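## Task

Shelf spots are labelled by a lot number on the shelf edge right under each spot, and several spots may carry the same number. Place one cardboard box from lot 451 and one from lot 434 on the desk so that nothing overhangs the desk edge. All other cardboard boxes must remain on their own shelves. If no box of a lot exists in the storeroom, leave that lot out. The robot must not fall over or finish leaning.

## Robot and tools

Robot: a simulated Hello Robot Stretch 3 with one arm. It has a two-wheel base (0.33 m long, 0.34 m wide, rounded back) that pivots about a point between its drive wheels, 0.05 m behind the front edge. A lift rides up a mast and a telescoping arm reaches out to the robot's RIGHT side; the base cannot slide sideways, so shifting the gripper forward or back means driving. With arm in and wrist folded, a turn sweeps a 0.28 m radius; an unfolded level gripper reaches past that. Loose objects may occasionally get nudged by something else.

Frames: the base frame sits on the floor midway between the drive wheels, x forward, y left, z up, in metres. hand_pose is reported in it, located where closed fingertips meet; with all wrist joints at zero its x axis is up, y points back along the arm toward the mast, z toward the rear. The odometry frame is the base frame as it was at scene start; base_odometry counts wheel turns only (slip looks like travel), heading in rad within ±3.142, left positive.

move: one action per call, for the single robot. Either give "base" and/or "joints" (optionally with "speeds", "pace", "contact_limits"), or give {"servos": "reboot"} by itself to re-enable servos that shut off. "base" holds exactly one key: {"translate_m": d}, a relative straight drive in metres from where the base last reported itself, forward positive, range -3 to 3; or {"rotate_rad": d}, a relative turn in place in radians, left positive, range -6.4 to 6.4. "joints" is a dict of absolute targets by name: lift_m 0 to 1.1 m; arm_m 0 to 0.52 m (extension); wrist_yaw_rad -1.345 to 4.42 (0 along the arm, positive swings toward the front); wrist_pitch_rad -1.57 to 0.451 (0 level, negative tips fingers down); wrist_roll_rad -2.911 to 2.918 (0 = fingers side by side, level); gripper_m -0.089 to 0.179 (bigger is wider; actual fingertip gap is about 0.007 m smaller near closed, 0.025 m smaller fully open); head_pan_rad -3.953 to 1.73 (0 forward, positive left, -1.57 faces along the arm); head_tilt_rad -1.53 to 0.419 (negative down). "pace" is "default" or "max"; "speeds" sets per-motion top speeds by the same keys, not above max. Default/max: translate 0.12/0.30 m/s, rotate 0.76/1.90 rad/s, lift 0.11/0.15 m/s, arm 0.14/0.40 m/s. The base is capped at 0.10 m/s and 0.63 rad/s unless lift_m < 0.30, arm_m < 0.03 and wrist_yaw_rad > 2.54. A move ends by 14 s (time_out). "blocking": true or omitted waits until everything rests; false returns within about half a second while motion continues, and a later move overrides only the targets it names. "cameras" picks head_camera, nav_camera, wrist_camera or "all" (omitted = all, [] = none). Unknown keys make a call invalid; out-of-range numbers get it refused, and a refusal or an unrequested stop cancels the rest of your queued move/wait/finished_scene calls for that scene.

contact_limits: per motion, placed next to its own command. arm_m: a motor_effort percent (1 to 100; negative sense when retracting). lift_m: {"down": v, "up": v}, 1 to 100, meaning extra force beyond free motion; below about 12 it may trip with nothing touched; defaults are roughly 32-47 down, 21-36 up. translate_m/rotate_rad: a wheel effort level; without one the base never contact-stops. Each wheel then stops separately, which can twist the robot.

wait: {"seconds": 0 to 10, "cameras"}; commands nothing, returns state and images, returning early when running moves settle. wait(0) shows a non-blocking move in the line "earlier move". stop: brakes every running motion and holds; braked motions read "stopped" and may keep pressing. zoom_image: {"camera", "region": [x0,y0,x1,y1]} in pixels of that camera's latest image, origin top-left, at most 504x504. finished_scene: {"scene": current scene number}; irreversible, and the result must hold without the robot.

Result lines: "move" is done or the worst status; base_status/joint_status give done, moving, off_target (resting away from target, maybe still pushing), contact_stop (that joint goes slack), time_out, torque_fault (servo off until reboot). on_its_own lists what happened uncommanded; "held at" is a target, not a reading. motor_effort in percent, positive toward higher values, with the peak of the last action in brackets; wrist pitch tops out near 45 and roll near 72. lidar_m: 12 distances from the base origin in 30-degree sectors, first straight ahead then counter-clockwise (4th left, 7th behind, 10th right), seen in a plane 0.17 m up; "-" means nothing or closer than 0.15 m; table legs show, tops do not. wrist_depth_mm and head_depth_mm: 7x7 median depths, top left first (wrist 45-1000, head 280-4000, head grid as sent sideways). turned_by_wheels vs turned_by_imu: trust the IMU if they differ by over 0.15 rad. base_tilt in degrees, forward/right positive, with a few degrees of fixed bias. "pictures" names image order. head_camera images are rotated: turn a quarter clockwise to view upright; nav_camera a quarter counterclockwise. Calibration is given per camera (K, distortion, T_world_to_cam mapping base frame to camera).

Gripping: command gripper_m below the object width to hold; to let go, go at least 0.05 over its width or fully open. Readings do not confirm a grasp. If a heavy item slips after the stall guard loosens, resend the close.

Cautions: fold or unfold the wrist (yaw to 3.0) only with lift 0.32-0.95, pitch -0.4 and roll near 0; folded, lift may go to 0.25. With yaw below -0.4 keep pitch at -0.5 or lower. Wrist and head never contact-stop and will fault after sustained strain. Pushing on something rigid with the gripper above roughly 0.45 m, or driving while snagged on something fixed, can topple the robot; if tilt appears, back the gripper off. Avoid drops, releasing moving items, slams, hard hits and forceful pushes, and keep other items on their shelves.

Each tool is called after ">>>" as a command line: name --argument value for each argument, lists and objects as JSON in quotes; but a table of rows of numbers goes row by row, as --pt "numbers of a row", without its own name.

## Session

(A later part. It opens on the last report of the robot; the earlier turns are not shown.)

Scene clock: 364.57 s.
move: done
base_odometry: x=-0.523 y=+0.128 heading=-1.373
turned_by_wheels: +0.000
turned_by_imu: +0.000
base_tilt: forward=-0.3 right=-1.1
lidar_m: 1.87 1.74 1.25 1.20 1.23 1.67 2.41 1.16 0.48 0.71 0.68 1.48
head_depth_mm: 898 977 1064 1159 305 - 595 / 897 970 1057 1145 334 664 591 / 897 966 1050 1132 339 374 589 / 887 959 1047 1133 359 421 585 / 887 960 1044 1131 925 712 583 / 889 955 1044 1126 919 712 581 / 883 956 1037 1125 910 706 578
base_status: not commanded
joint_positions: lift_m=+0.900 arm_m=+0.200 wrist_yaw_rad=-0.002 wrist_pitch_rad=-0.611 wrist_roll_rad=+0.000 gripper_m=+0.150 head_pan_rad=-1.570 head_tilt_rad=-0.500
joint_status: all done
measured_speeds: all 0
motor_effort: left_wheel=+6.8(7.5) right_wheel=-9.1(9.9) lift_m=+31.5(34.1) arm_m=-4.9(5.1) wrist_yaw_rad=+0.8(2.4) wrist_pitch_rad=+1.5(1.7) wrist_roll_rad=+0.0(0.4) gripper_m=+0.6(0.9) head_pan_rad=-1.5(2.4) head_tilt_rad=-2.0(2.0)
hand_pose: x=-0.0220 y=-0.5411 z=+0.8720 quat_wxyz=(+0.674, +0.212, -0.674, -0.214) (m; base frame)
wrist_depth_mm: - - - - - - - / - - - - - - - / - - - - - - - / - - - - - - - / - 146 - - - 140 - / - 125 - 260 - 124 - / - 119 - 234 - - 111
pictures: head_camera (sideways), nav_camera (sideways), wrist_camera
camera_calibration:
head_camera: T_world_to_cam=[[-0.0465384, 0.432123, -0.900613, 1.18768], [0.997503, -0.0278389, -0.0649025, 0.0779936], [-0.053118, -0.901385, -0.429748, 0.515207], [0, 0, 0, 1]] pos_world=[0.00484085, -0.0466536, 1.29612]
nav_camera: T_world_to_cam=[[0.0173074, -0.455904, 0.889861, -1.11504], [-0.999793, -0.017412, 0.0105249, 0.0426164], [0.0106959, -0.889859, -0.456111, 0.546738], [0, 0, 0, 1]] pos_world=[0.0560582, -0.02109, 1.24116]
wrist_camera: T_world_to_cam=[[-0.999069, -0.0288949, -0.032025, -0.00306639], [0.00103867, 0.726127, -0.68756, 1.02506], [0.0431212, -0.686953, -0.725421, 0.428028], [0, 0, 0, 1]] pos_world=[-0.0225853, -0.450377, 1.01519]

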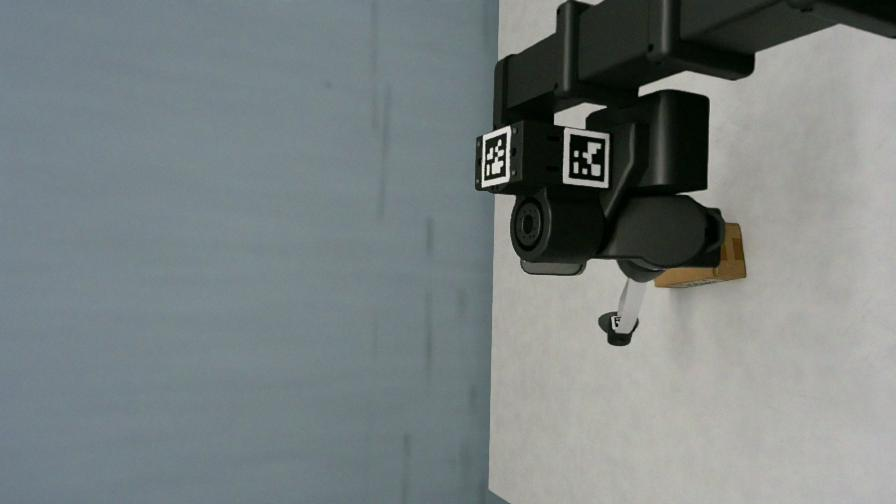

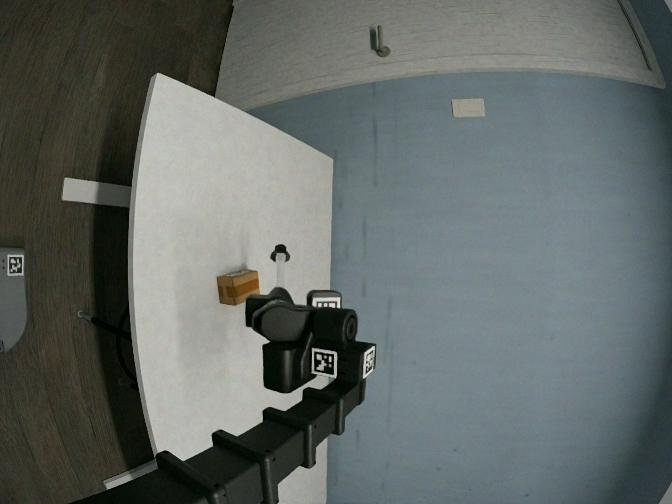

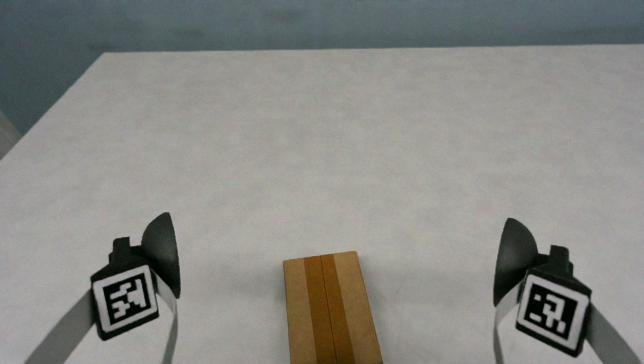

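>>> move --joints '{"arm_m":0.0,"wrist_pitch_rad":-0.4,"gripper_m":0.04}' --pace "max" --cameras '[]'

>>> move --joints '{"wrist_yaw_rad":3.0,"head_pan_rad":-3.5,"head_tilt_rad":-0.3}' --pace "max" --cameras '[]'

>>> move --base '{"rotate_rad":-0.28}' --joints '{"lift_m":0.28}' --pace "max" --cameras '["nav_camera"]'

>>> move --base '{"translate_m":-1.7}' --pace "max" --cameras '["nav_camera","head_camera"]'

Scene clock: 385.40 s.
move: done
base_odometry: x=-0.523 y=+0.128 heading=-1.373
turned_by_wheels: +0.000
turned_by_imu: +0.000
base_tilt: forward=-0.3 right=-1.1
lidar_m: 1.86 1.74 1.25 1.20 1.24 1.66 2.41 1.15 0.48 0.71 0.68 1.48
head_depth_mm: 897 972 1064 1167 956 733 - / 898 968 1058 1143 945 729 643 / 894 966 1052 1138 942 748 607 / 889 965 1048 1138 934 680 - / 891 958 1049 1130 927 714 582 / 883 952 1036 1124 921 711 581 / 882 950 1039 1123 913 707 579
base_status: not commanded
joint_positions: lift_m=+0.900 arm_m=+0.001 wrist_yaw_rad=-0.002 wrist_pitch_rad=-0.420 wrist_roll_rad=+0.000 gripper_m=+0.040 head_pan_rad=-1.570 head_tilt_rad=-0.500
joint_status: all done
measured_speeds: all 0
motor_effort: left_wheel=+7.0(7.4) right_wheel=-9.0(9.7) lift_m=+27.8(31.2) arm_m=-13.3(14.9) wrist_yaw_rad=+1.2(2.6) wrist_pitch_rad=+3.3(5.4) wrist_roll_rad=+0.0(0.3) gripper_m=+0.4(81.2) head_pan_rad=-1.5(2.0) head_tilt_rad=-1.8(2.1)
hand_pose: x=-0.0220 y=-0.3697 z=+0.9122 quat_wxyz=(+0.692, +0.147, -0.691, -0.148) (m; base frame)
wrist_depth_mm: - - - - - - - / - - - - - - - / 921 - - - - - - / - - - - - - - / - - - 375 152 - - / - - 125 - 127 - - / - - 110 - - - -
pictures: none
No camera images: "cameras" was empty.

Scene clock: 387.63 s.
move: done
base_odometry: x=-0.523 y=+0.128 heading=-1.373
turned_by_wheels: +0.000
turned_by_imu: +0.000
base_tilt: forward=-0.3 right=-1.1
lidar_m: 1.87 1.74 1.26 1.20 1.23 1.67 2.42 1.15 0.47 0.71 0.68 1.48
head_depth_mm: 2555 1600 1616 1646 1684 1709 - / 2489 2629 2812 2959 2937 - - / 2379 2527 2652 2801 2857 - - / 2282 2419 2517 2667 2718 2093 - / 2196 2292 2406 2497 2640 2080 - / 2100 2183 2303 2385 2515 1985 - / 2031 2097 2211 2272 2415 1986 1623
base_status: not commanded
joint_positions: lift_m=+0.900 arm_m=+0.001 wrist_yaw_rad=+2.997 wrist_pitch_rad=-0.420 wrist_roll_rad=+0.000 gripper_m=+0.040 head_pan_rad=-3.508 head_tilt_rad=-0.300
joint_status: all done
measured_speeds: translate_m=+0.000 rotate_rad=+0.000 lift_m=+0.000 arm_m=+0.000 wrist_yaw_rad=+0.000 wrist_pitch_rad=+0.000 wrist_roll_rad=+0.000 head_pan_rad=+0.024 head_tilt_rad=+0.000
motor_effort: left_wheel=+6.6(7.5) right_wheel=-9.4(9.8) lift_m=+22.9(27.5) arm_m=-12.2(13.4) wrist_yaw_rad=+2.3(7.7) wrist_pitch_rad=+3.1(3.3) wrist_roll_rad=-0.3(0.3) gripper_m=+0.4(0.8) head_pan_rad=+3.4(5.8) head_tilt_rad=+5.7(8.5)
hand_pose: x=+0.0111 y=+0.0763 z=+0.9122 quat_wxyz=(+0.197, +0.700, +0.097, +0.679) (m; base frame)
wrist_depth_mm: - 137 - - - - - / - 148 - - - - - / - 161 - - - - - / - 183 - - - - - / - - 203 - - - - / - - 127 - 129 - - / - - 262 - - - -
pictures: none
No camera images: "cameras" was empty.

Scene clock: 392.57 s.
move: done
base_odometry: x=-0.523 y=+0.128 heading=-1.652
turned_by_wheels: -0.280
turned_by_imu: -0.275
base_tilt: forward=-0.3 right=-1.2
lidar_m: 1.96 1.87 1.42 1.20 1.20 1.36 2.41 2.35 0.73 0.48 0.68 1.23
head_depth_mm: 1221 1251 1283 1319 1360 1406 1441 / 1346 1385 1423 1471 1520 1584 1550 / 1533 1542 1590 1661 1727 1777 1547 / 2669 2761 2912 3026 2585 1916 1547 / 2485 2606 2723 2855 2857 1986 1534 / 2294 2400 2524 2637 2703 1983 1530 / 2138 2242 2341 2452 2493 1986 1531
base_status: done
joint_positions: lift_m=+0.280 arm_m=+0.001 wrist_yaw_rad=+2.997 wrist_pitch_rad=-0.418 wrist_roll_rad=+0.000 gripper_m=+0.040 head_pan_rad=-3.500 head_tilt_rad=-0.300
joint_status: all done
measured_speeds: all 0
motor_effort: left_wheel=+8.0(12.0) right_wheel=-9.6(13.6) lift_m=+26.1(26.2) arm_m=-11.7(13.8) wrist_yaw_rad=+1.7(3.7) wrist_pitch_rad=+2.9(3.1) wrist_roll_rad=+0.1(0.4) gripper_m=+0.6(1.1) head_pan_rad=+3.2(4.1) head_tilt_rad=+3.9(5.6)
hand_pose: x=+0.0111 y=+0.0765 z=+0.2926 quat_wxyz=(+0.197, +0.700, +0.097, +0.680) (m; base frame)
wrist_depth_mm: - 137 - - - - - / - 148 - - - - - / 928 162 856 893 886 873 861 / 719 186 651 699 700 693 691 / 600 576 203 570 559 580 575 / 508 502 126 299 129 491 495 / 280 280 256 268 421 429 425
pictures: nav_camera (sideways)
camera_calibration:
nav_camera: T_world_to_cam=[[-0.258809, 0.078741, 0.962714, -1.20847], [0.337286, 0.941303, 0.0136838, 0.0303473], [-0.905128, 0.328251, -0.270176, 0.310385], [0, 0, 0, 1]] pos_world=[-0.0420594, -0.0352946, 1.24685]

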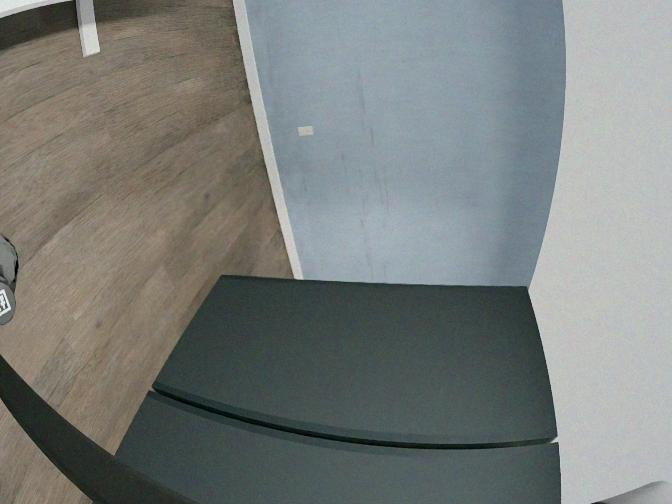

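Scene clock: 399.63 s.
move: done
base_odometry: x=-0.385 y=+1.823 heading=-1.652
turned_by_wheels: +0.000
turned_by_imu: -0.001
base_tilt: forward=-0.2 right=-1.0
lidar_m: 2.16 1.51 0.83 0.73 1.75 0.96 0.81 0.81 0.92 1.52 1.29 1.28
head_depth_mm: 1177 1255 1355 1468 1582 1726 1568 / 1063 1129 1195 1293 1390 1508 1505 / 964 1022 1084 1148 1228 1320 1399 / 889 932 979 1040 1107 1169 1249 / 819 861 901 951 997 1056 1121 / 763 794 834 871 918 960 1018 / 713 740 771 807 846 885 932
base_status: done
joint_positions: lift_m=+0.280 arm_m=+0.001 wrist_yaw_rad=+2.997 wrist_pitch_rad=-0.418 wrist_roll_rad=+0.000 gripper_m=+0.040 head_pan_rad=-3.500 head_tilt_rad=-0.300
joint_status: not commanded
measured_speeds: all 0
motor_effort: left_wheel=-3.9(13.9) right_wheel=-6.1(14.9) lift_m=+28.2(31.3) arm_m=-1.9(12.1) wrist_yaw_rad=+1.5(3.4) wrist_pitch_rad=+3.0(3.1) wrist_roll_rad=+0.0(0.4) gripper_m=+0.6(1.1) head_pan_rad=+3.1(4.0) head_tilt_rad=+4.0(4.8)
hand_pose: x=+0.0110 y=+0.0765 z=+0.2926 quat_wxyz=(+0.197, +0.700, +0.097, +0.680) (m; base frame)
wrist_depth_mm: - 137 - 731 - - - / - 148 - 789 - - - / 924 162 856 844 890 877 850 / 724 186 659 710 696 694 690 / 599 573 203 569 565 576 572 / 512 510 127 298 130 492 493 / 279 278 258 268 420 431 430
pictures: head_camera (sideways), nav_camera (sideways)
camera_calibration:
head_camera: T_world_to_cam=[[0.245277, -0.0424177, -0.968525, 1.27456], [-0.388053, -0.919811, -0.0579893, 0.0775043], [-0.8884, 0.390062, -0.242069, 0.275998], [0, 0, 0, 1]] pos_world=[-0.0373466, 0.0176967, 1.30574]
nav_camera: T_world_to_cam=[[-0.258825, 0.0787191, 0.962711, -1.20846], [0.337195, 0.941336, 0.0136835, 0.0303455], [-0.905157, 0.328163, -0.270185, 0.310392], [0, 0, 0, 1]] pos_world=[-0.0420598, -0.035295, 1.24685]

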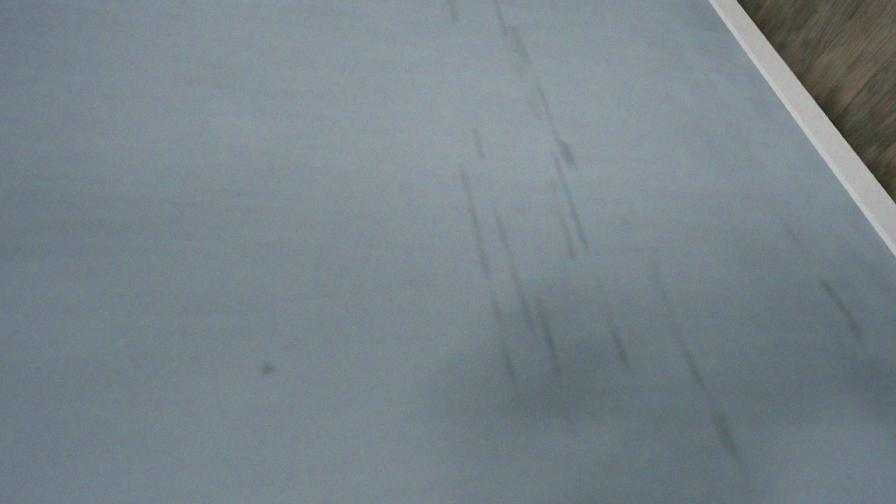

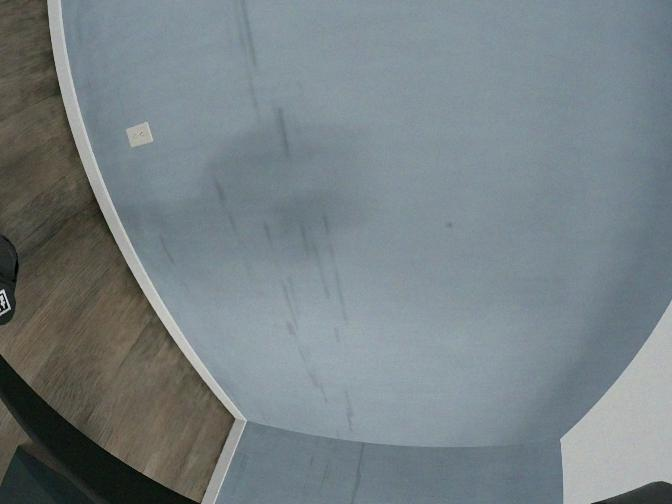

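>>> move --base '{"translate_m":-0.38}' --joints '{"head_pan_rad":0.0,"head_tilt_rad":-0.25}' --pace "max" --cameras '[]'

>>> move --base '{"rotate_rad":1.83}' --cameras '["nav_camera","head_camera"]'

Scene clock: 415.10 s.
move: done
base_odometry: x=-0.355 y=+2.202 heading=-1.652
turned_by_wheels: +0.000
turned_by_imu: +0.000
base_tilt: forward=-0.3 right=-1.3
lidar_m: 2.53 1.27 0.82 1.07 0.97 0.53 0.45 0.45 0.51 0.84 1.70 1.57
head_depth_mm: 2488 2557 2562 2490 1783 2076 1635 / 2656 3043 3093 2975 2252 2130 1635 / 2666 3761 3930 3707 3231 2169 1617 / 2718 - - - 3218 2155 1618 / 2573 - - - 3222 2124 1616 / 2751 3799 3823 - 3152 2121 1601 / 2785 3652 3839 - 3108 2130 1589
base_status: done
joint_positions: lift_m=+0.280 arm_m=+0.001 wrist_yaw_rad=+2.997 wrist_pitch_rad=-0.418 wrist_roll_rad=+0.000 gripper_m=+0.040 head_pan_rad=+0.007 head_tilt_rad=-0.250
joint_status: all done
measured_speeds: all 0
motor_effort: left_wheel=-1.9(12.2) right_wheel=-7.7(17.5) lift_m=+24.4(31.3) arm_m=+8.1(8.1) wrist_yaw_rad=+0.7(3.2) wrist_pitch_rad=+2.9(3.0) wrist_roll_rad=+0.0(0.3) gripper_m=+0.2(1.0) head_pan_rad=-3.1(6.8) head_tilt_rad=+5.4(10.4)
hand_pose: x=+0.0110 y=+0.0765 z=+0.2926 quat_wxyz=(+0.197, +0.700, +0.097, +0.680) (m; base frame)
wrist_depth_mm: - 137 - - - 764 - / - 148 - - - - - / 932 162 851 914 872 871 861 / 729 185 657 709 698 687 695 / 598 574 203 569 563 578 569 / 512 505 127 299 129 497 490 / 278 279 257 268 425 435 429
pictures: none
No camera images: "cameras" was empty.

Scene clock: 418.80 s.
move: done
base_odometry: x=-0.355 y=+2.202 heading=+0.178
turned_by_wheels: +1.830
turned_by_imu: +1.800
base_tilt: forward=-0.3 right=-1.1
lidar_m: 2.04 0.68 0.47 0.45 0.46 0.60 1.43 1.58 1.90 2.96 0.88 0.82
head_depth_mm: 1864 1921 1999 2077 2162 2189 1584 / 1844 1904 2004 2067 2156 2190 1636 / 1811 1883 1970 2058 2156 2177 1640 / 1806 1868 1950 2017 2111 2147 1610 / 1788 1859 1951 2022 2096 2135 1619 / 1790 1838 1920 1990 2079 2145 1615 / 1643 1661 1683 1701 1726 1758 1551
base_status: done
joint_positions: lift_m=+0.280 arm_m=+0.001 wrist_yaw_rad=+2.997 wrist_pitch_rad=-0.418 wrist_roll_rad=+0.000 gripper_m=+0.040 head_pan_rad=+0.000 head_tilt_rad=-0.250
joint_status: not commanded
measured_speeds: all 0
motor_effort: left_wheel=-8.6(13.0) right_wheel=+9.1(11.9) lift_m=+28.6(28.6) arm_m=+2.4(9.6) wrist_yaw_rad=+2.0(3.2) wrist_pitch_rad=+2.9(3.1) wrist_roll_rad=-0.1(0.4) gripper_m=+0.3(1.0) head_pan_rad=-3.1(3.7) head_tilt_rad=+5.6(6.1)
hand_pose: x=+0.0110 y=+0.0765 z=+0.2926 quat_wxyz=(+0.197, +0.700, +0.097, +0.680) (m; base frame)
wrist_depth_mm: 402 137 435 460 477 497 517 / 443 148 473 495 522 549 566 / 479 162 511 547 573 598 620 / 518 183 190 582 - 635 663 / - 556 202 571 558 582 578 / 506 509 127 299 129 487 489 / 280 279 258 267 421 433 429
pictures: head_camera (sideways), nav_camera (sideways)
camera_calibration:
head_camera: T_world_to_cam=[[-0.196119, -0.0462874, -0.979487, 1.29159], [0.0436602, 0.997482, -0.0558797, 0.0721548], [0.979608, -0.0537237, -0.193604, 0.201565], [0, 0, 0, 1]] pos_world=[0.0526999, -0.00136012, 1.30815]
nav_camera: T_world_to_cam=[[0.221756, 0.0170391, 0.974953, -1.22732], [0.0136267, -0.999804, 0.014374, 0.0313329], [0.975007, 0.0100979, -0.221945, 0.236135], [0, 0, 0, 1]] pos_world=[0.0415046, 0.0498547, 1.24854]

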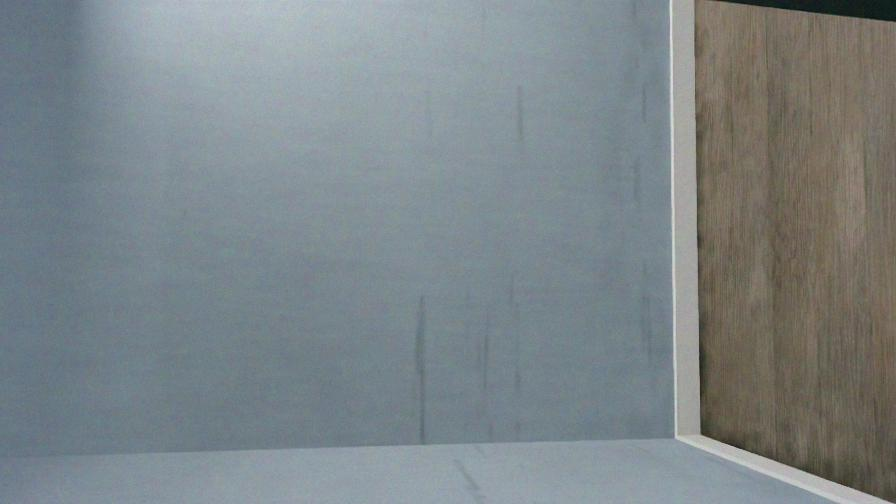

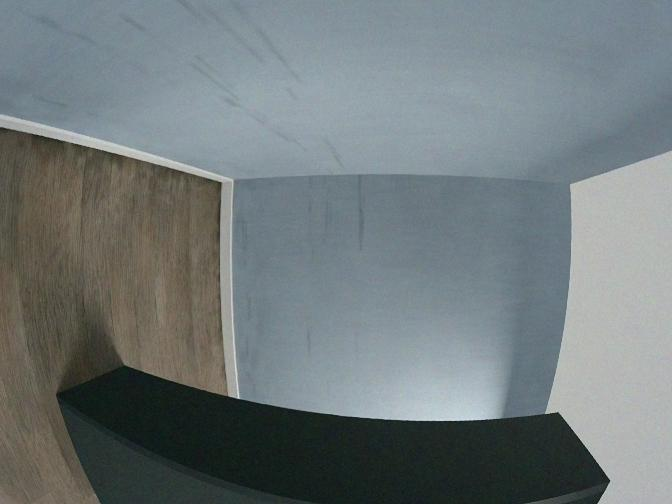

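>>> move --base '{"translate_m":0.9}' --joints '{"head_pan_rad":-1.2}' --pace "max" --cameras '["nav_camera"]'

>>> move --base '{"translate_m":0.6}' --joints '{"head_pan_rad":-1.9}' --pace "max" --cameras '["nav_camera","head_camera"]'

Scene clock: 433.77 s.
move: done
base_odometry: x=+0.531 y=+2.360 heading=+0.178
turned_by_wheels: +0.000
turned_by_imu: +0.000
base_tilt: forward=-0.4 right=-1.2
lidar_m: 1.16 0.76 0.53 0.50 0.51 0.67 1.61 2.32 0.55 0.52 0.53 1.22
head_depth_mm: 414 428 443 459 475 492 512 / 427 442 457 473 491 510 531 / 441 455 473 489 509 531 551 / 1986 3343 3386 3478 2817 560 576 / 2464 2646 2767 2905 2832 2135 1608 / 2040 2096 2189 2241 2344 2121 1617 / 1719 1761 1802 1847 1918 1946 1605
base_status: done
joint_positions: lift_m=+0.280 arm_m=+0.001 wrist_yaw_rad=+2.997 wrist_pitch_rad=-0.418 wrist_roll_rad=+0.000 gripper_m=+0.040 head_pan_rad=-1.200 head_tilt_rad=-0.250
joint_status: all done
measured_speeds: all 0
motor_effort: left_wheel=+2.9(9.5) right_wheel=+5.8(16.9) lift_m=+25.7(31.3) arm_m=-8.5(13.6) wrist_yaw_rad=+1.5(3.7) wrist_pitch_rad=+2.8(3.1) wrist_roll_rad=+0.1(0.3) gripper_m=+0.5(1.2) head_pan_rad=+3.2(6.5) head_tilt_rad=+5.9(6.0)
hand_pose: x=+0.0110 y=+0.0765 z=+0.2926 quat_wxyz=(+0.197, +0.700, +0.097, +0.680) (m; base frame)
wrist_depth_mm: 447 137 488 505 534 551 571 / 491 148 528 551 575 599 621 / 532 162 560 608 619 - - / 566 182 189 648 665 678 678 / 571 562 203 569 570 575 569 / 509 505 127 299 129 497 494 / 280 279 255 268 424 429 428
pictures: nav_camera (sideways)
camera_calibration:
nav_camera: T_world_to_cam=[[0.096153, -0.200439, 0.974976, -1.22657], [-0.926997, -0.374793, 0.01437, 0.0370995], [0.362533, -0.905182, -0.221844, 0.239759], [0, 0, 0, 1]] pos_world=[0.0654094, -0.0149239, 1.24854]

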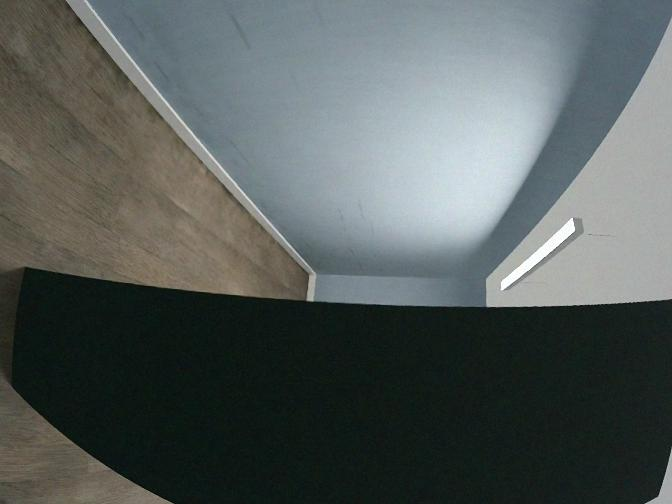

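Scene clock: 437.10 s.
move: done
base_odometry: x=+1.122 y=+2.466 heading=+0.178
turned_by_wheels: +0.000
turned_by_imu: +0.000
base_tilt: forward=-0.3 right=-1.2
lidar_m: 0.56 0.58 0.57 0.54 0.55 0.72 1.72 0.73 0.66 1.43 0.85 0.59
head_depth_mm: 1171 626 600 607 632 659 689 / 1303 1303 1401 1400 823 1299 945 / 1331 1386 1459 1482 1045 1290 1001 / 1275 1335 1389 1423 1527 1355 1475 / 1576 2091 1712 1595 1540 1600 1563 / 2727 2157 2225 2688 2620 2115 1612 / 2774 3700 3702 - 3161 2111 1608
base_status: done
joint_positions: lift_m=+0.280 arm_m=+0.001 wrist_yaw_rad=+2.998 wrist_pitch_rad=-0.418 wrist_roll_rad=+0.000 gripper_m=+0.040 head_pan_rad=-1.901 head_tilt_rad=-0.250
joint_status: all done
measured_speeds: all 0
motor_effort: left_wheel=+2.6(11.4) right_wheel=+2.1(17.0) lift_m=+29.1(30.7) arm_m=-4.9(8.6) wrist_yaw_rad=+2.3(2.9) wrist_pitch_rad=+3.0(3.1) wrist_roll_rad=-0.1(0.3) gripper_m=+0.3(0.8) head_pan_rad=+3.7(5.1) head_tilt_rad=+4.7(5.9)
hand_pose: x=+0.0110 y=+0.0765 z=+0.2926 quat_wxyz=(+0.197, +0.700, +0.097, +0.680) (m; base frame)
wrist_depth_mm: 477 137 517 539 562 590 598 / 518 148 557 587 615 631 634 / 567 162 598 632 - - 669 / - 178 189 685 684 702 641 / 594 580 203 567 562 578 572 / 511 510 127 298 129 494 494 / 280 279 256 269 422 431 433
pictures: head_camera (sideways), nav_camera (sideways)
camera_calibration:
head_camera: T_world_to_cam=[[0.0197109, 0.200447, -0.979506, 1.29029], [0.929535, -0.364475, -0.0558813, 0.0667723], [-0.368207, -0.909384, -0.193507, 0.209673], [0, 0, 0, 1]] pos_world=[-0.0102967, -0.0436241, 1.30815]
nav_camera: T_world_to_cam=[[-0.0556993, -0.215222, 0.974975, -1.22565], [-0.950286, 0.311046, 0.0143734, 0.0372195], [-0.306356, -0.925705, -0.221847, 0.243814], [0, 0, 0, 1]] pos_world=[0.0417951, -0.0496642, 1.24854]

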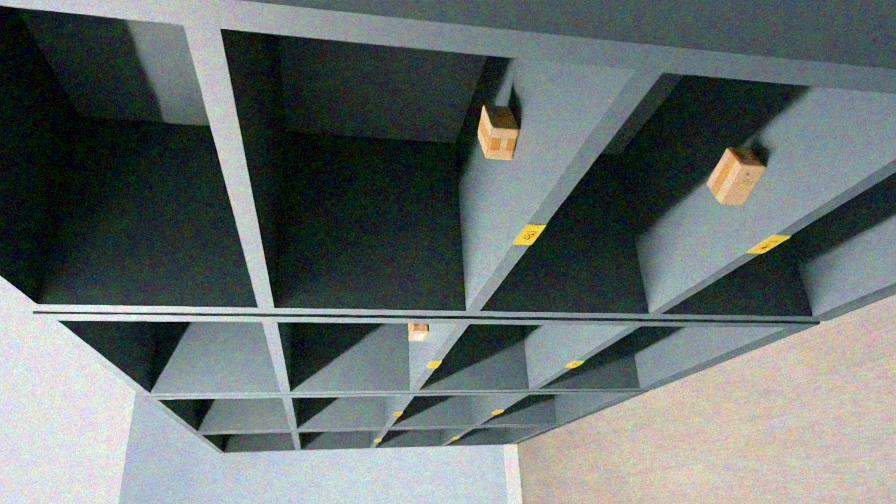

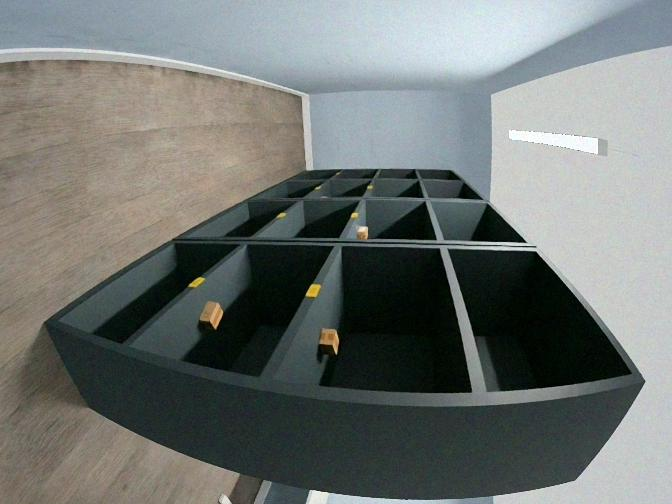

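>>> zoom_image --camera "head_camera" --region '[480, 200, 560, 260]'

>>> zoom_image --camera "head_camera" --region '[730, 210, 810, 270]'

>>> zoom_image --camera "head_camera" --region '[360, 310, 600, 450]'

Scaled by 6.300 from the camera's 896x504 image, which has a finer 1280x720 frame.

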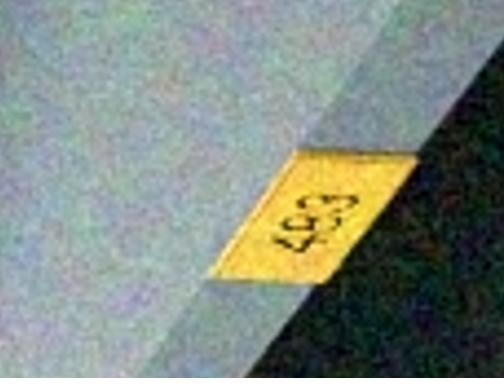

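Scaled by 6.300 from the camera's 896x504 image, which has a finer 1280x720 frame.

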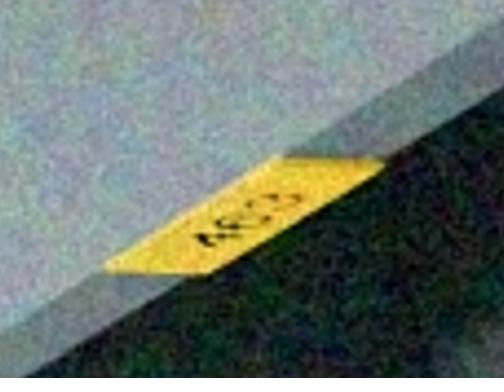

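Scaled by 2.100 from the camera's 896x504 image, which has a finer 1280x720 frame.

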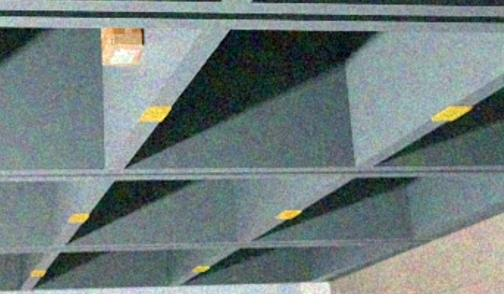

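>>> move --base '{"rotate_rad":-1.59}' --joints '{"head_pan_rad":-1.0}' --cameras '["nav_camera"]'

>>> move --base '{"translate_m":1.0}' --joints '{"head_pan_rad":-1.1,"head_tilt_rad":-0.35}' --pace "max" --cameras '["nav_camera","head_camera"]'

Scene clock: 458.07 s.
move: done
base_odometry: x=+1.122 y=+2.466 heading=-1.412
turned_by_wheels: -1.590
turned_by_imu: -1.564
base_tilt: forward=-0.3 right=-1.2
lidar_m: 1.43 0.86 0.60 0.56 0.58 0.57 0.54 0.55 0.72 1.70 0.73 0.66
head_depth_mm: 2642 2827 2909 2982 3029 2202 1646 / 2652 2966 3091 3188 3157 2158 1635 / 2688 3112 3256 3298 3015 2163 1619 / 857 898 948 3003 2828 1958 1562 / 723 748 779 814 854 895 940 / 622 641 665 688 718 744 776 / 545 561 579 599 624 651 688
base_status: done
joint_positions: lift_m=+0.280 arm_m=+0.001 wrist_yaw_rad=+2.998 wrist_pitch_rad=-0.418 wrist_roll_rad=+0.000 gripper_m=+0.040 head_pan_rad=-0.999 head_tilt_rad=-0.250
joint_status: all done
measured_speeds: all 0
motor_effort: left_wheel=+8.0(12.3) right_wheel=-10.6(12.9) lift_m=+23.4(24.8) arm_m=-7.7(7.7) wrist_yaw_rad=+1.8(2.7) wrist_pitch_rad=+3.0(3.1) wrist_roll_rad=+0.2(0.4) gripper_m=+0.6(1.1) head_pan_rad=-3.0(4.8) head_tilt_rad=+4.7(5.5)
hand_pose: x=+0.0110 y=+0.0765 z=+0.2926 quat_wxyz=(+0.197, +0.700, +0.097, +0.680) (m; base frame)
wrist_depth_mm: 502 137 537 - - - - / 539 148 - - - - - / - 162 171 - - - - / - 182 190 673 699 693 685 / 597 569 203 565 562 581 578 / 509 505 127 297 129 498 491 / 279 280 257 269 419 430 431
pictures: nav_camera (sideways)
camera_calibration:
nav_camera: T_world_to_cam=[[0.134261, -0.177198, 0.974974, -1.22682], [-0.833444, -0.552417, 0.0143713, 0.0365632], [0.536046, -0.814516, -0.221852, 0.238662], [0, 0, 0, 1]] pos_world=[0.0672526, -0.00279657, 1.24854]

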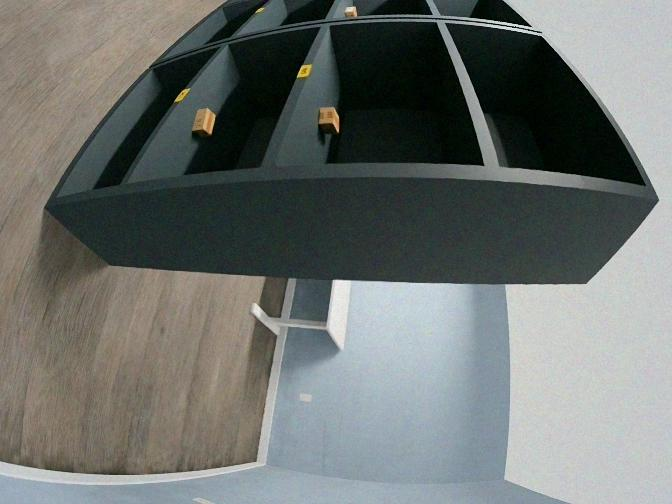

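Scene clock: 462.77 s.
move: done
base_odometry: x=+1.280 y=+1.479 heading=-1.412
turned_by_wheels: +0.000
turned_by_imu: +0.001
base_tilt: forward=-0.5 right=-1.1
lidar_m: 1.35 0.95 0.67 0.63 0.64 0.84 1.52 0.61 0.62 0.83 0.55 0.53
head_depth_mm: 350 701 737 774 663 469 403 / 353 731 766 811 655 466 807 / 358 762 800 844 651 462 850 / 363 781 826 873 643 461 871 / 369 643 691 736 638 495 843 / 375 540 567 597 599 517 708 / 381 463 482 503 527 537 591
base_status: done
joint_positions: lift_m=+0.280 arm_m=+0.001 wrist_yaw_rad=+2.998 wrist_pitch_rad=-0.418 wrist_roll_rad=+0.000 gripper_m=+0.040 head_pan_rad=-1.101 head_tilt_rad=-0.350
joint_status: all done
measured_speeds: all 0
motor_effort: left_wheel=+1.0(13.9) right_wheel=+5.7(12.7) lift_m=+25.4(26.3) arm_m=-10.3(13.5) wrist_yaw_rad=+1.9(3.3) wrist_pitch_rad=+2.9(3.1) wrist_roll_rad=+0.1(0.3) gripper_m=-0.1(1.1) head_pan_rad=+3.7(3.9) head_tilt_rad=-3.3(6.6)
hand_pose: x=+0.0110 y=+0.0765 z=+0.2926 quat_wxyz=(+0.197, +0.700, +0.097, +0.680) (m; base frame)
wrist_depth_mm: - 137 - - - - - / - 148 - - - - - / - 161 171 - - 788 820 / 691 183 219 709 705 693 686 / 601 574 203 568 561 575 574 / 508 505 127 299 129 489 491 / 280 279 257 269 418 433 428
pictures: head_camera (sideways), nav_camera (sideways)
camera_calibration:
head_camera: T_world_to_cam=[[-0.174042, 0.240325, -0.954962, 1.25941], [0.906373, 0.418204, -0.0599414, 0.0721032], [0.384964, -0.875985, -0.290609, 0.331497], [0, 0, 0, 1]] pos_world=[0.0262231, -0.0424354, 1.30335]
nav_camera: T_world_to_cam=[[0.159351, -0.27595, 0.947871, -1.19158], [-0.884488, -0.466384, 0.0129187, 0.0387715], [0.438507, -0.840439, -0.318394, 0.364959], [0, 0, 0, 1]] pos_world=[0.0641354, -0.00400866, 1.24516]

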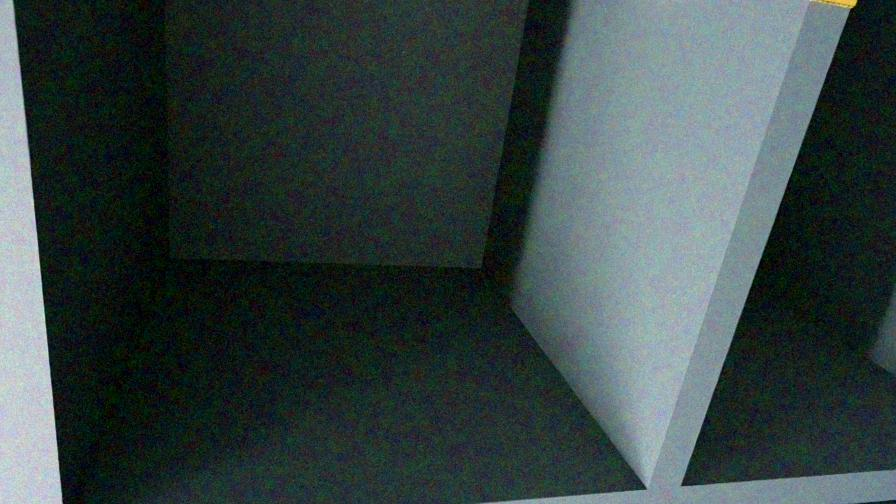

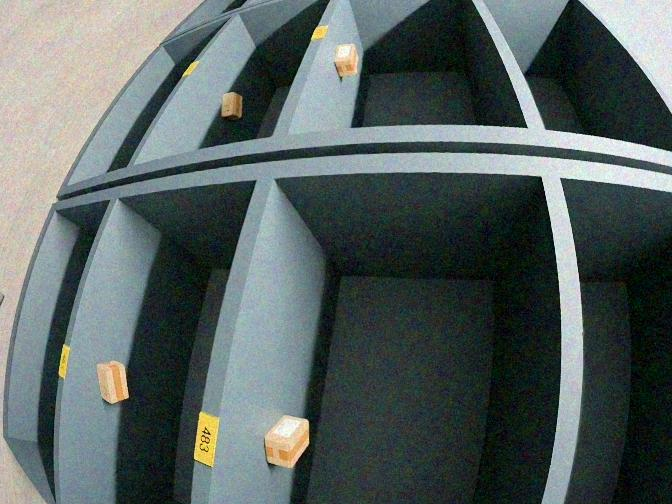

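>>> zoom_image --camera "nav_camera" --region '[150, 10, 360, 110]'

>>> move --joints '{"head_pan_rad":-0.45,"head_tilt_rad":-0.35}' --cameras '["head_camera"]'

>>> zoom_image --camera "head_camera" --region '[400, 100, 840, 400]'

Scaled by 2.400 from the camera's 672x504 image, which has a finer 792x594 frame.

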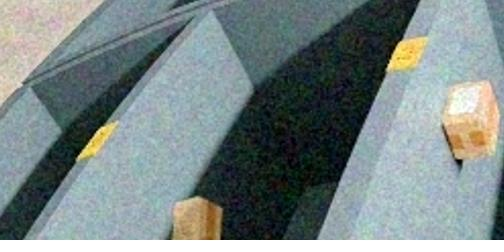

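Scene clock: 470.43 s.
move: done
base_odometry: x=+1.280 y=+1.479 heading=-1.412
turned_by_wheels: +0.000
turned_by_imu: +0.000
base_tilt: forward=-0.2 right=-1.1
lidar_m: 1.35 0.96 0.66 0.63 0.64 0.84 1.52 0.60 0.63 0.83 0.55 0.53
head_depth_mm: 426 437 459 485 526 515 644 / 497 496 517 539 558 571 606 / 1225 1012 1345 1095 735 1078 824 / 1246 1056 1407 996 1407 1118 960 / 1183 1214 1320 1180 1465 1217 1383 / 1132 1203 1283 1368 1453 1581 1453 / 1850 1931 2071 2204 2306 1845 1451
base_status: not commanded
joint_positions: lift_m=+0.280 arm_m=+0.001 wrist_yaw_rad=+2.998 wrist_pitch_rad=-0.418 wrist_roll_rad=+0.000 gripper_m=+0.040 head_pan_rad=-0.430 head_tilt_rad=-0.350
joint_status: all done
measured_speeds: all 0
motor_effort: left_wheel=+0.6(1.4) right_wheel=+5.9(6.7) lift_m=+26.6(27.3) arm_m=-8.3(9.4) wrist_yaw_rad=+1.9(2.9) wrist_pitch_rad=+2.9(3.0) wrist_roll_rad=-0.3(0.3) gripper_m=+0.4(0.8) head_pan_rad=+0.3(5.8) head_tilt_rad=-2.3(4.9)
hand_pose: x=+0.0110 y=+0.0765 z=+0.2926 quat_wxyz=(+0.197, +0.700, +0.097, +0.680) (m; base frame)
wrist_depth_mm: - 137 - - - - - / - 148 - - - - - / - 161 171 - - 800 810 / 698 182 217 716 707 707 693 / 594 570 203 570 562 573 572 / 507 506 127 301 129 497 488 / 279 280 256 268 424 435 427
pictures: head_camera (sideways)
camera_calibration:
head_camera: T_world_to_cam=[[-0.285682, 0.0802659, -0.954957, 1.26009], [0.450591, 0.890716, -0.059931, 0.0748657], [0.845786, -0.447417, -0.290629, 0.32869], [0, 0, 0, 1]] pos_world=[0.04825, -0.0207652, 1.30335]

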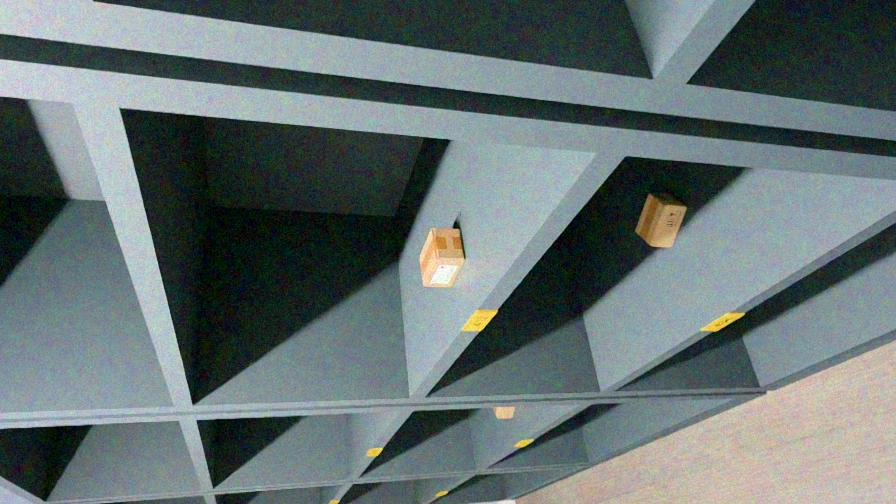

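Scaled by 1.145 from the camera's 896x504 image, which has a finer 1280x720 frame.

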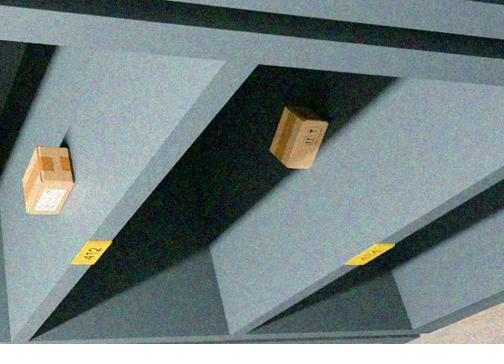

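>>> zoom_image --camera "head_camera" --region '[680, 290, 764, 350]'

>>> zoom_image --camera "head_camera" --region '[330, 400, 540, 504]'

Scaled by 6.000 from the camera's 896x504 image, which has a finer 1280x720 frame.

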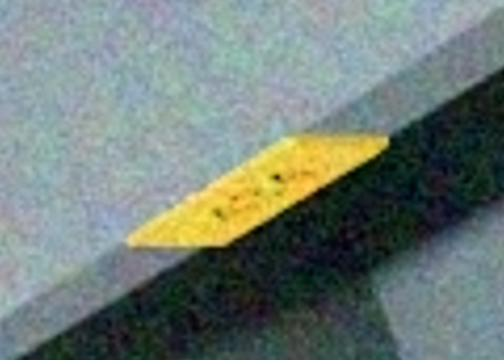

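Scaled by 2.400 from the camera's 896x504 image, which has a finer 1280x720 frame.

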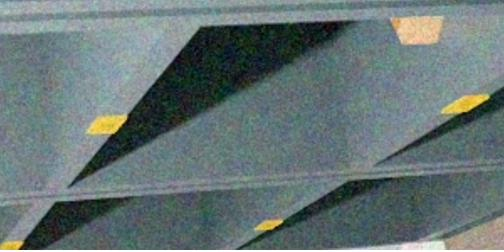

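>>> move --base '{"translate_m":0.7}' --joints '{"head_pan_rad":-0.9,"head_tilt_rad":-0.45}' --pace "max" --cameras '["head_camera","nav_camera"]'

>>> zoom_image --camera "nav_camera" --region '[50, 0, 400, 250]'

>>> zoom_image --camera "nav_camera" --region '[20, 250, 320, 504]'

Scene clock: 484.70 s.
move: done
base_odometry: x=+1.390 y=+0.788 heading=-1.412
turned_by_wheels: +0.000
turned_by_imu: +0.000
base_tilt: forward=-0.3 right=-1.3
lidar_m: 1.58 1.01 0.71 0.67 0.68 0.90 2.14 1.19 0.41 0.72 0.81 0.69
head_depth_mm: 585 690 730 758 550 413 771 / 597 732 779 796 505 410 785 / 611 783 834 810 502 438 772 / 626 840 902 798 527 902 796 / 644 814 877 789 532 962 796 / 653 714 763 770 581 925 792 / 592 641 678 699 733 830 837
base_status: done
joint_positions: lift_m=+0.280 arm_m=+0.001 wrist_yaw_rad=+2.998 wrist_pitch_rad=-0.418 wrist_roll_rad=+0.000 gripper_m=+0.040 head_pan_rad=-0.900 head_tilt_rad=-0.452
joint_status: all done
measured_speeds: all 0
motor_effort: left_wheel=+0.4(15.2) right_wheel=+1.6(13.2) lift_m=+29.5(29.5) arm_m=-4.5(7.0) wrist_yaw_rad=+2.7(2.7) wrist_pitch_rad=+3.0(3.0) wrist_roll_rad=+0.1(0.4) gripper_m=+0.1(1.0) head_pan_rad=+3.4(4.9) head_tilt_rad=+0.2(6.0)
hand_pose: x=+0.0110 y=+0.0765 z=+0.2926 quat_wxyz=(+0.197, +0.700, +0.097, +0.680) (m; base frame)
wrist_depth_mm: - 137 - - - - - / - 147 - - - - - / - 162 170 - 806 831 830 / 691 183 660 712 693 698 693 / 599 569 203 568 557 572 566 / 506 502 127 300 129 493 495 / 279 278 257 268 423 427 431
pictures: head_camera (sideways), nav_camera (sideways)
camera_calibration:
head_camera: T_world_to_cam=[[-0.277616, 0.27563, -0.920303, 1.21473], [0.801166, 0.595068, -0.063455, 0.0773849], [0.530153, -0.754932, -0.386026, 0.454755], [0, 0, 0, 1]] pos_world=[0.0341417, -0.0375576, 1.29838]
nav_camera: T_world_to_cam=[[0.269775, -0.312737, 0.910723, -1.14378], [-0.773269, -0.633976, 0.0113551, 0.0400831], [0.573826, -0.707298, -0.412861, 0.487087], [0, 0, 0, 1]] pos_world=[0.0600549, 0.012226, 1.24231]

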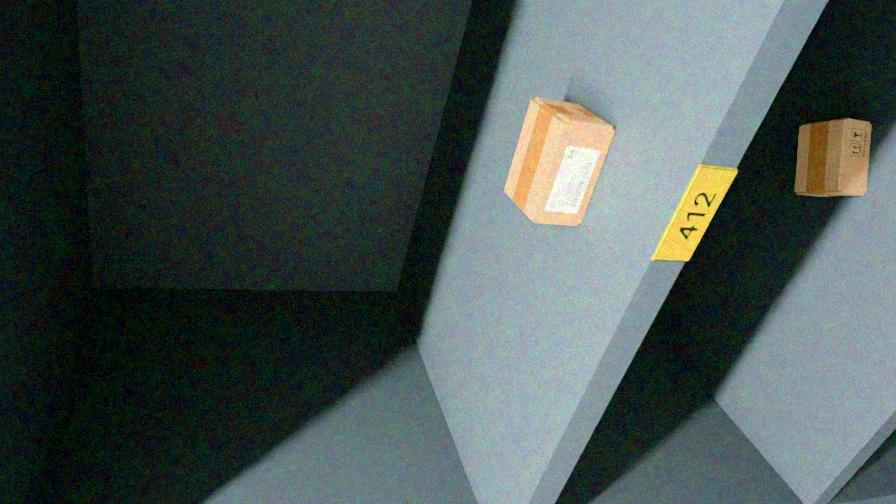

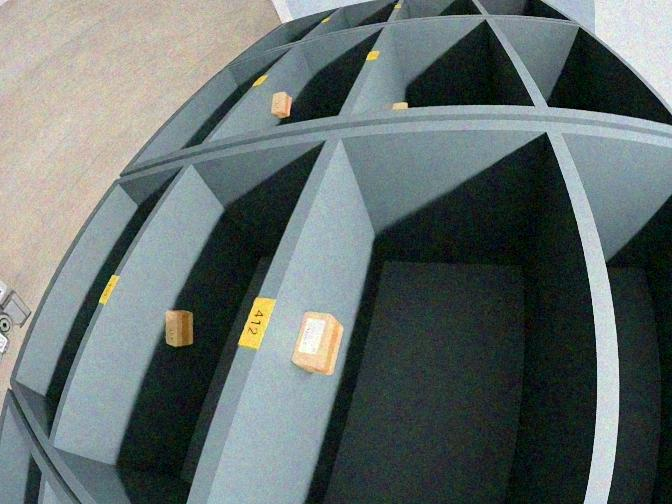

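Scaled by 1.440 from the camera's 672x504 image, which has a finer 792x594 frame.

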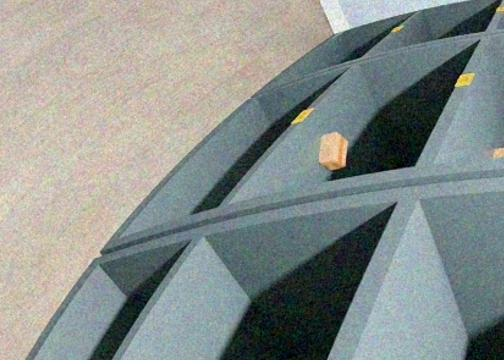

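Scaled by 1.680 from the camera's 672x504 image, which has a finer 792x594 frame.

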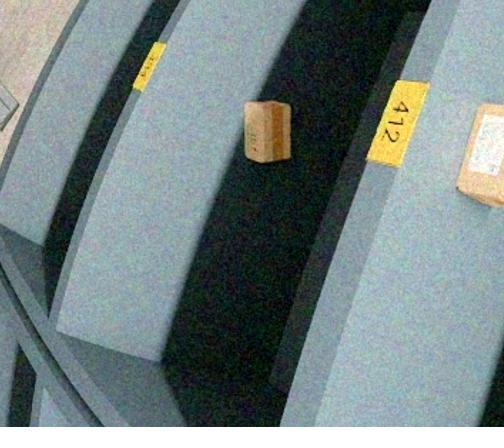

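>>> move --joints '{"head_pan_rad":-0.95,"head_tilt_rad":-0.8}' --cameras '["head_camera"]'

>>> zoom_image --camera "head_camera" --region '[500, 60, 896, 360]'

Scene clock: 490.43 s.
move: done
base_odometry: x=+1.390 y=+0.788 heading=-1.412
turned_by_wheels: +0.000
turned_by_imu: +0.000
base_tilt: forward=-0.3 right=-1.3
lidar_m: 1.58 1.02 0.71 0.67 0.69 0.90 2.14 1.20 0.41 0.72 0.81 0.69
head_depth_mm: 648 704 574 444 869 778 685 / 682 735 547 441 910 769 1017 / 724 765 500 455 870 769 1060 / 767 775 533 479 900 799 1084 / 796 768 551 1024 894 1162 1103 / 718 740 546 996 910 1214 1116 / 641 674 585 876 957 1217 1117
base_status: not commanded
joint_positions: lift_m=+0.280 arm_m=+0.001 wrist_yaw_rad=+2.998 wrist_pitch_rad=-0.418 wrist_roll_rad=+0.000 gripper_m=+0.040 head_pan_rad=-0.946 head_tilt_rad=-0.802
joint_status: all done
measured_speeds: all 0
motor_effort: left_wheel=+0.4(1.1) right_wheel=+3.1(3.1) lift_m=+30.4(30.6) arm_m=-1.7(2.8) wrist_yaw_rad=+1.9(3.3) wrist_pitch_rad=+3.1(3.1) wrist_roll_rad=+0.1(0.3) gripper_m=+0.5(0.7) head_pan_rad=-3.5(5.2) head_tilt_rad=-6.7(7.5)
hand_pose: x=+0.0110 y=+0.0765 z=+0.2926 quat_wxyz=(+0.197, +0.700, +0.097, +0.680) (m; base frame)
wrist_depth_mm: - 137 - - - - - / - 147 - - - - - / - 162 171 - 800 833 813 / 700 183 652 708 708 702 690 / 602 576 203 575 559 579 570 / 507 512 126 300 129 492 486 / 280 281 257 265 423 433 432
pictures: head_camera (sideways)
camera_calibration:
head_camera: T_world_to_cam=[[-0.43581, 0.524997, -0.731059, 0.969021], [0.813561, 0.577191, -0.0704922, 0.0863839], [0.384953, -0.625482, -0.678663, 0.836383], [0, 0, 0, 1]] pos_world=[0.0300628, -0.0354511, 1.28212]

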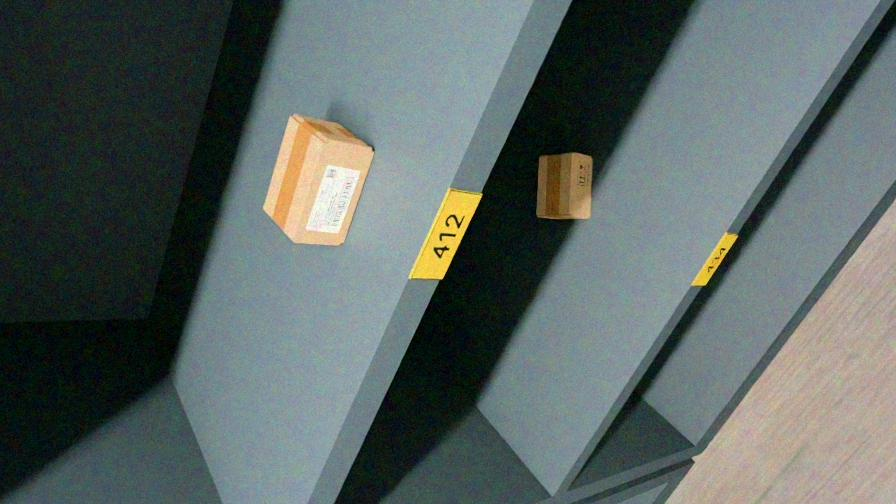

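Scaled by 1.273 from the camera's 896x504 image, which has a finer 1280x720 frame.

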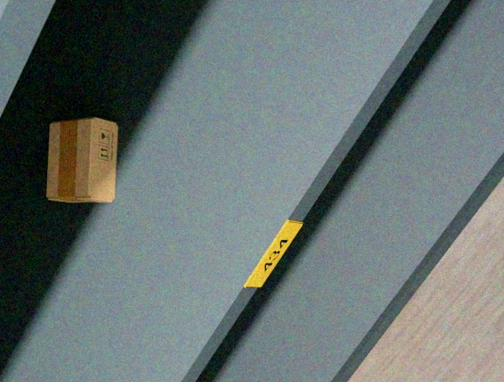

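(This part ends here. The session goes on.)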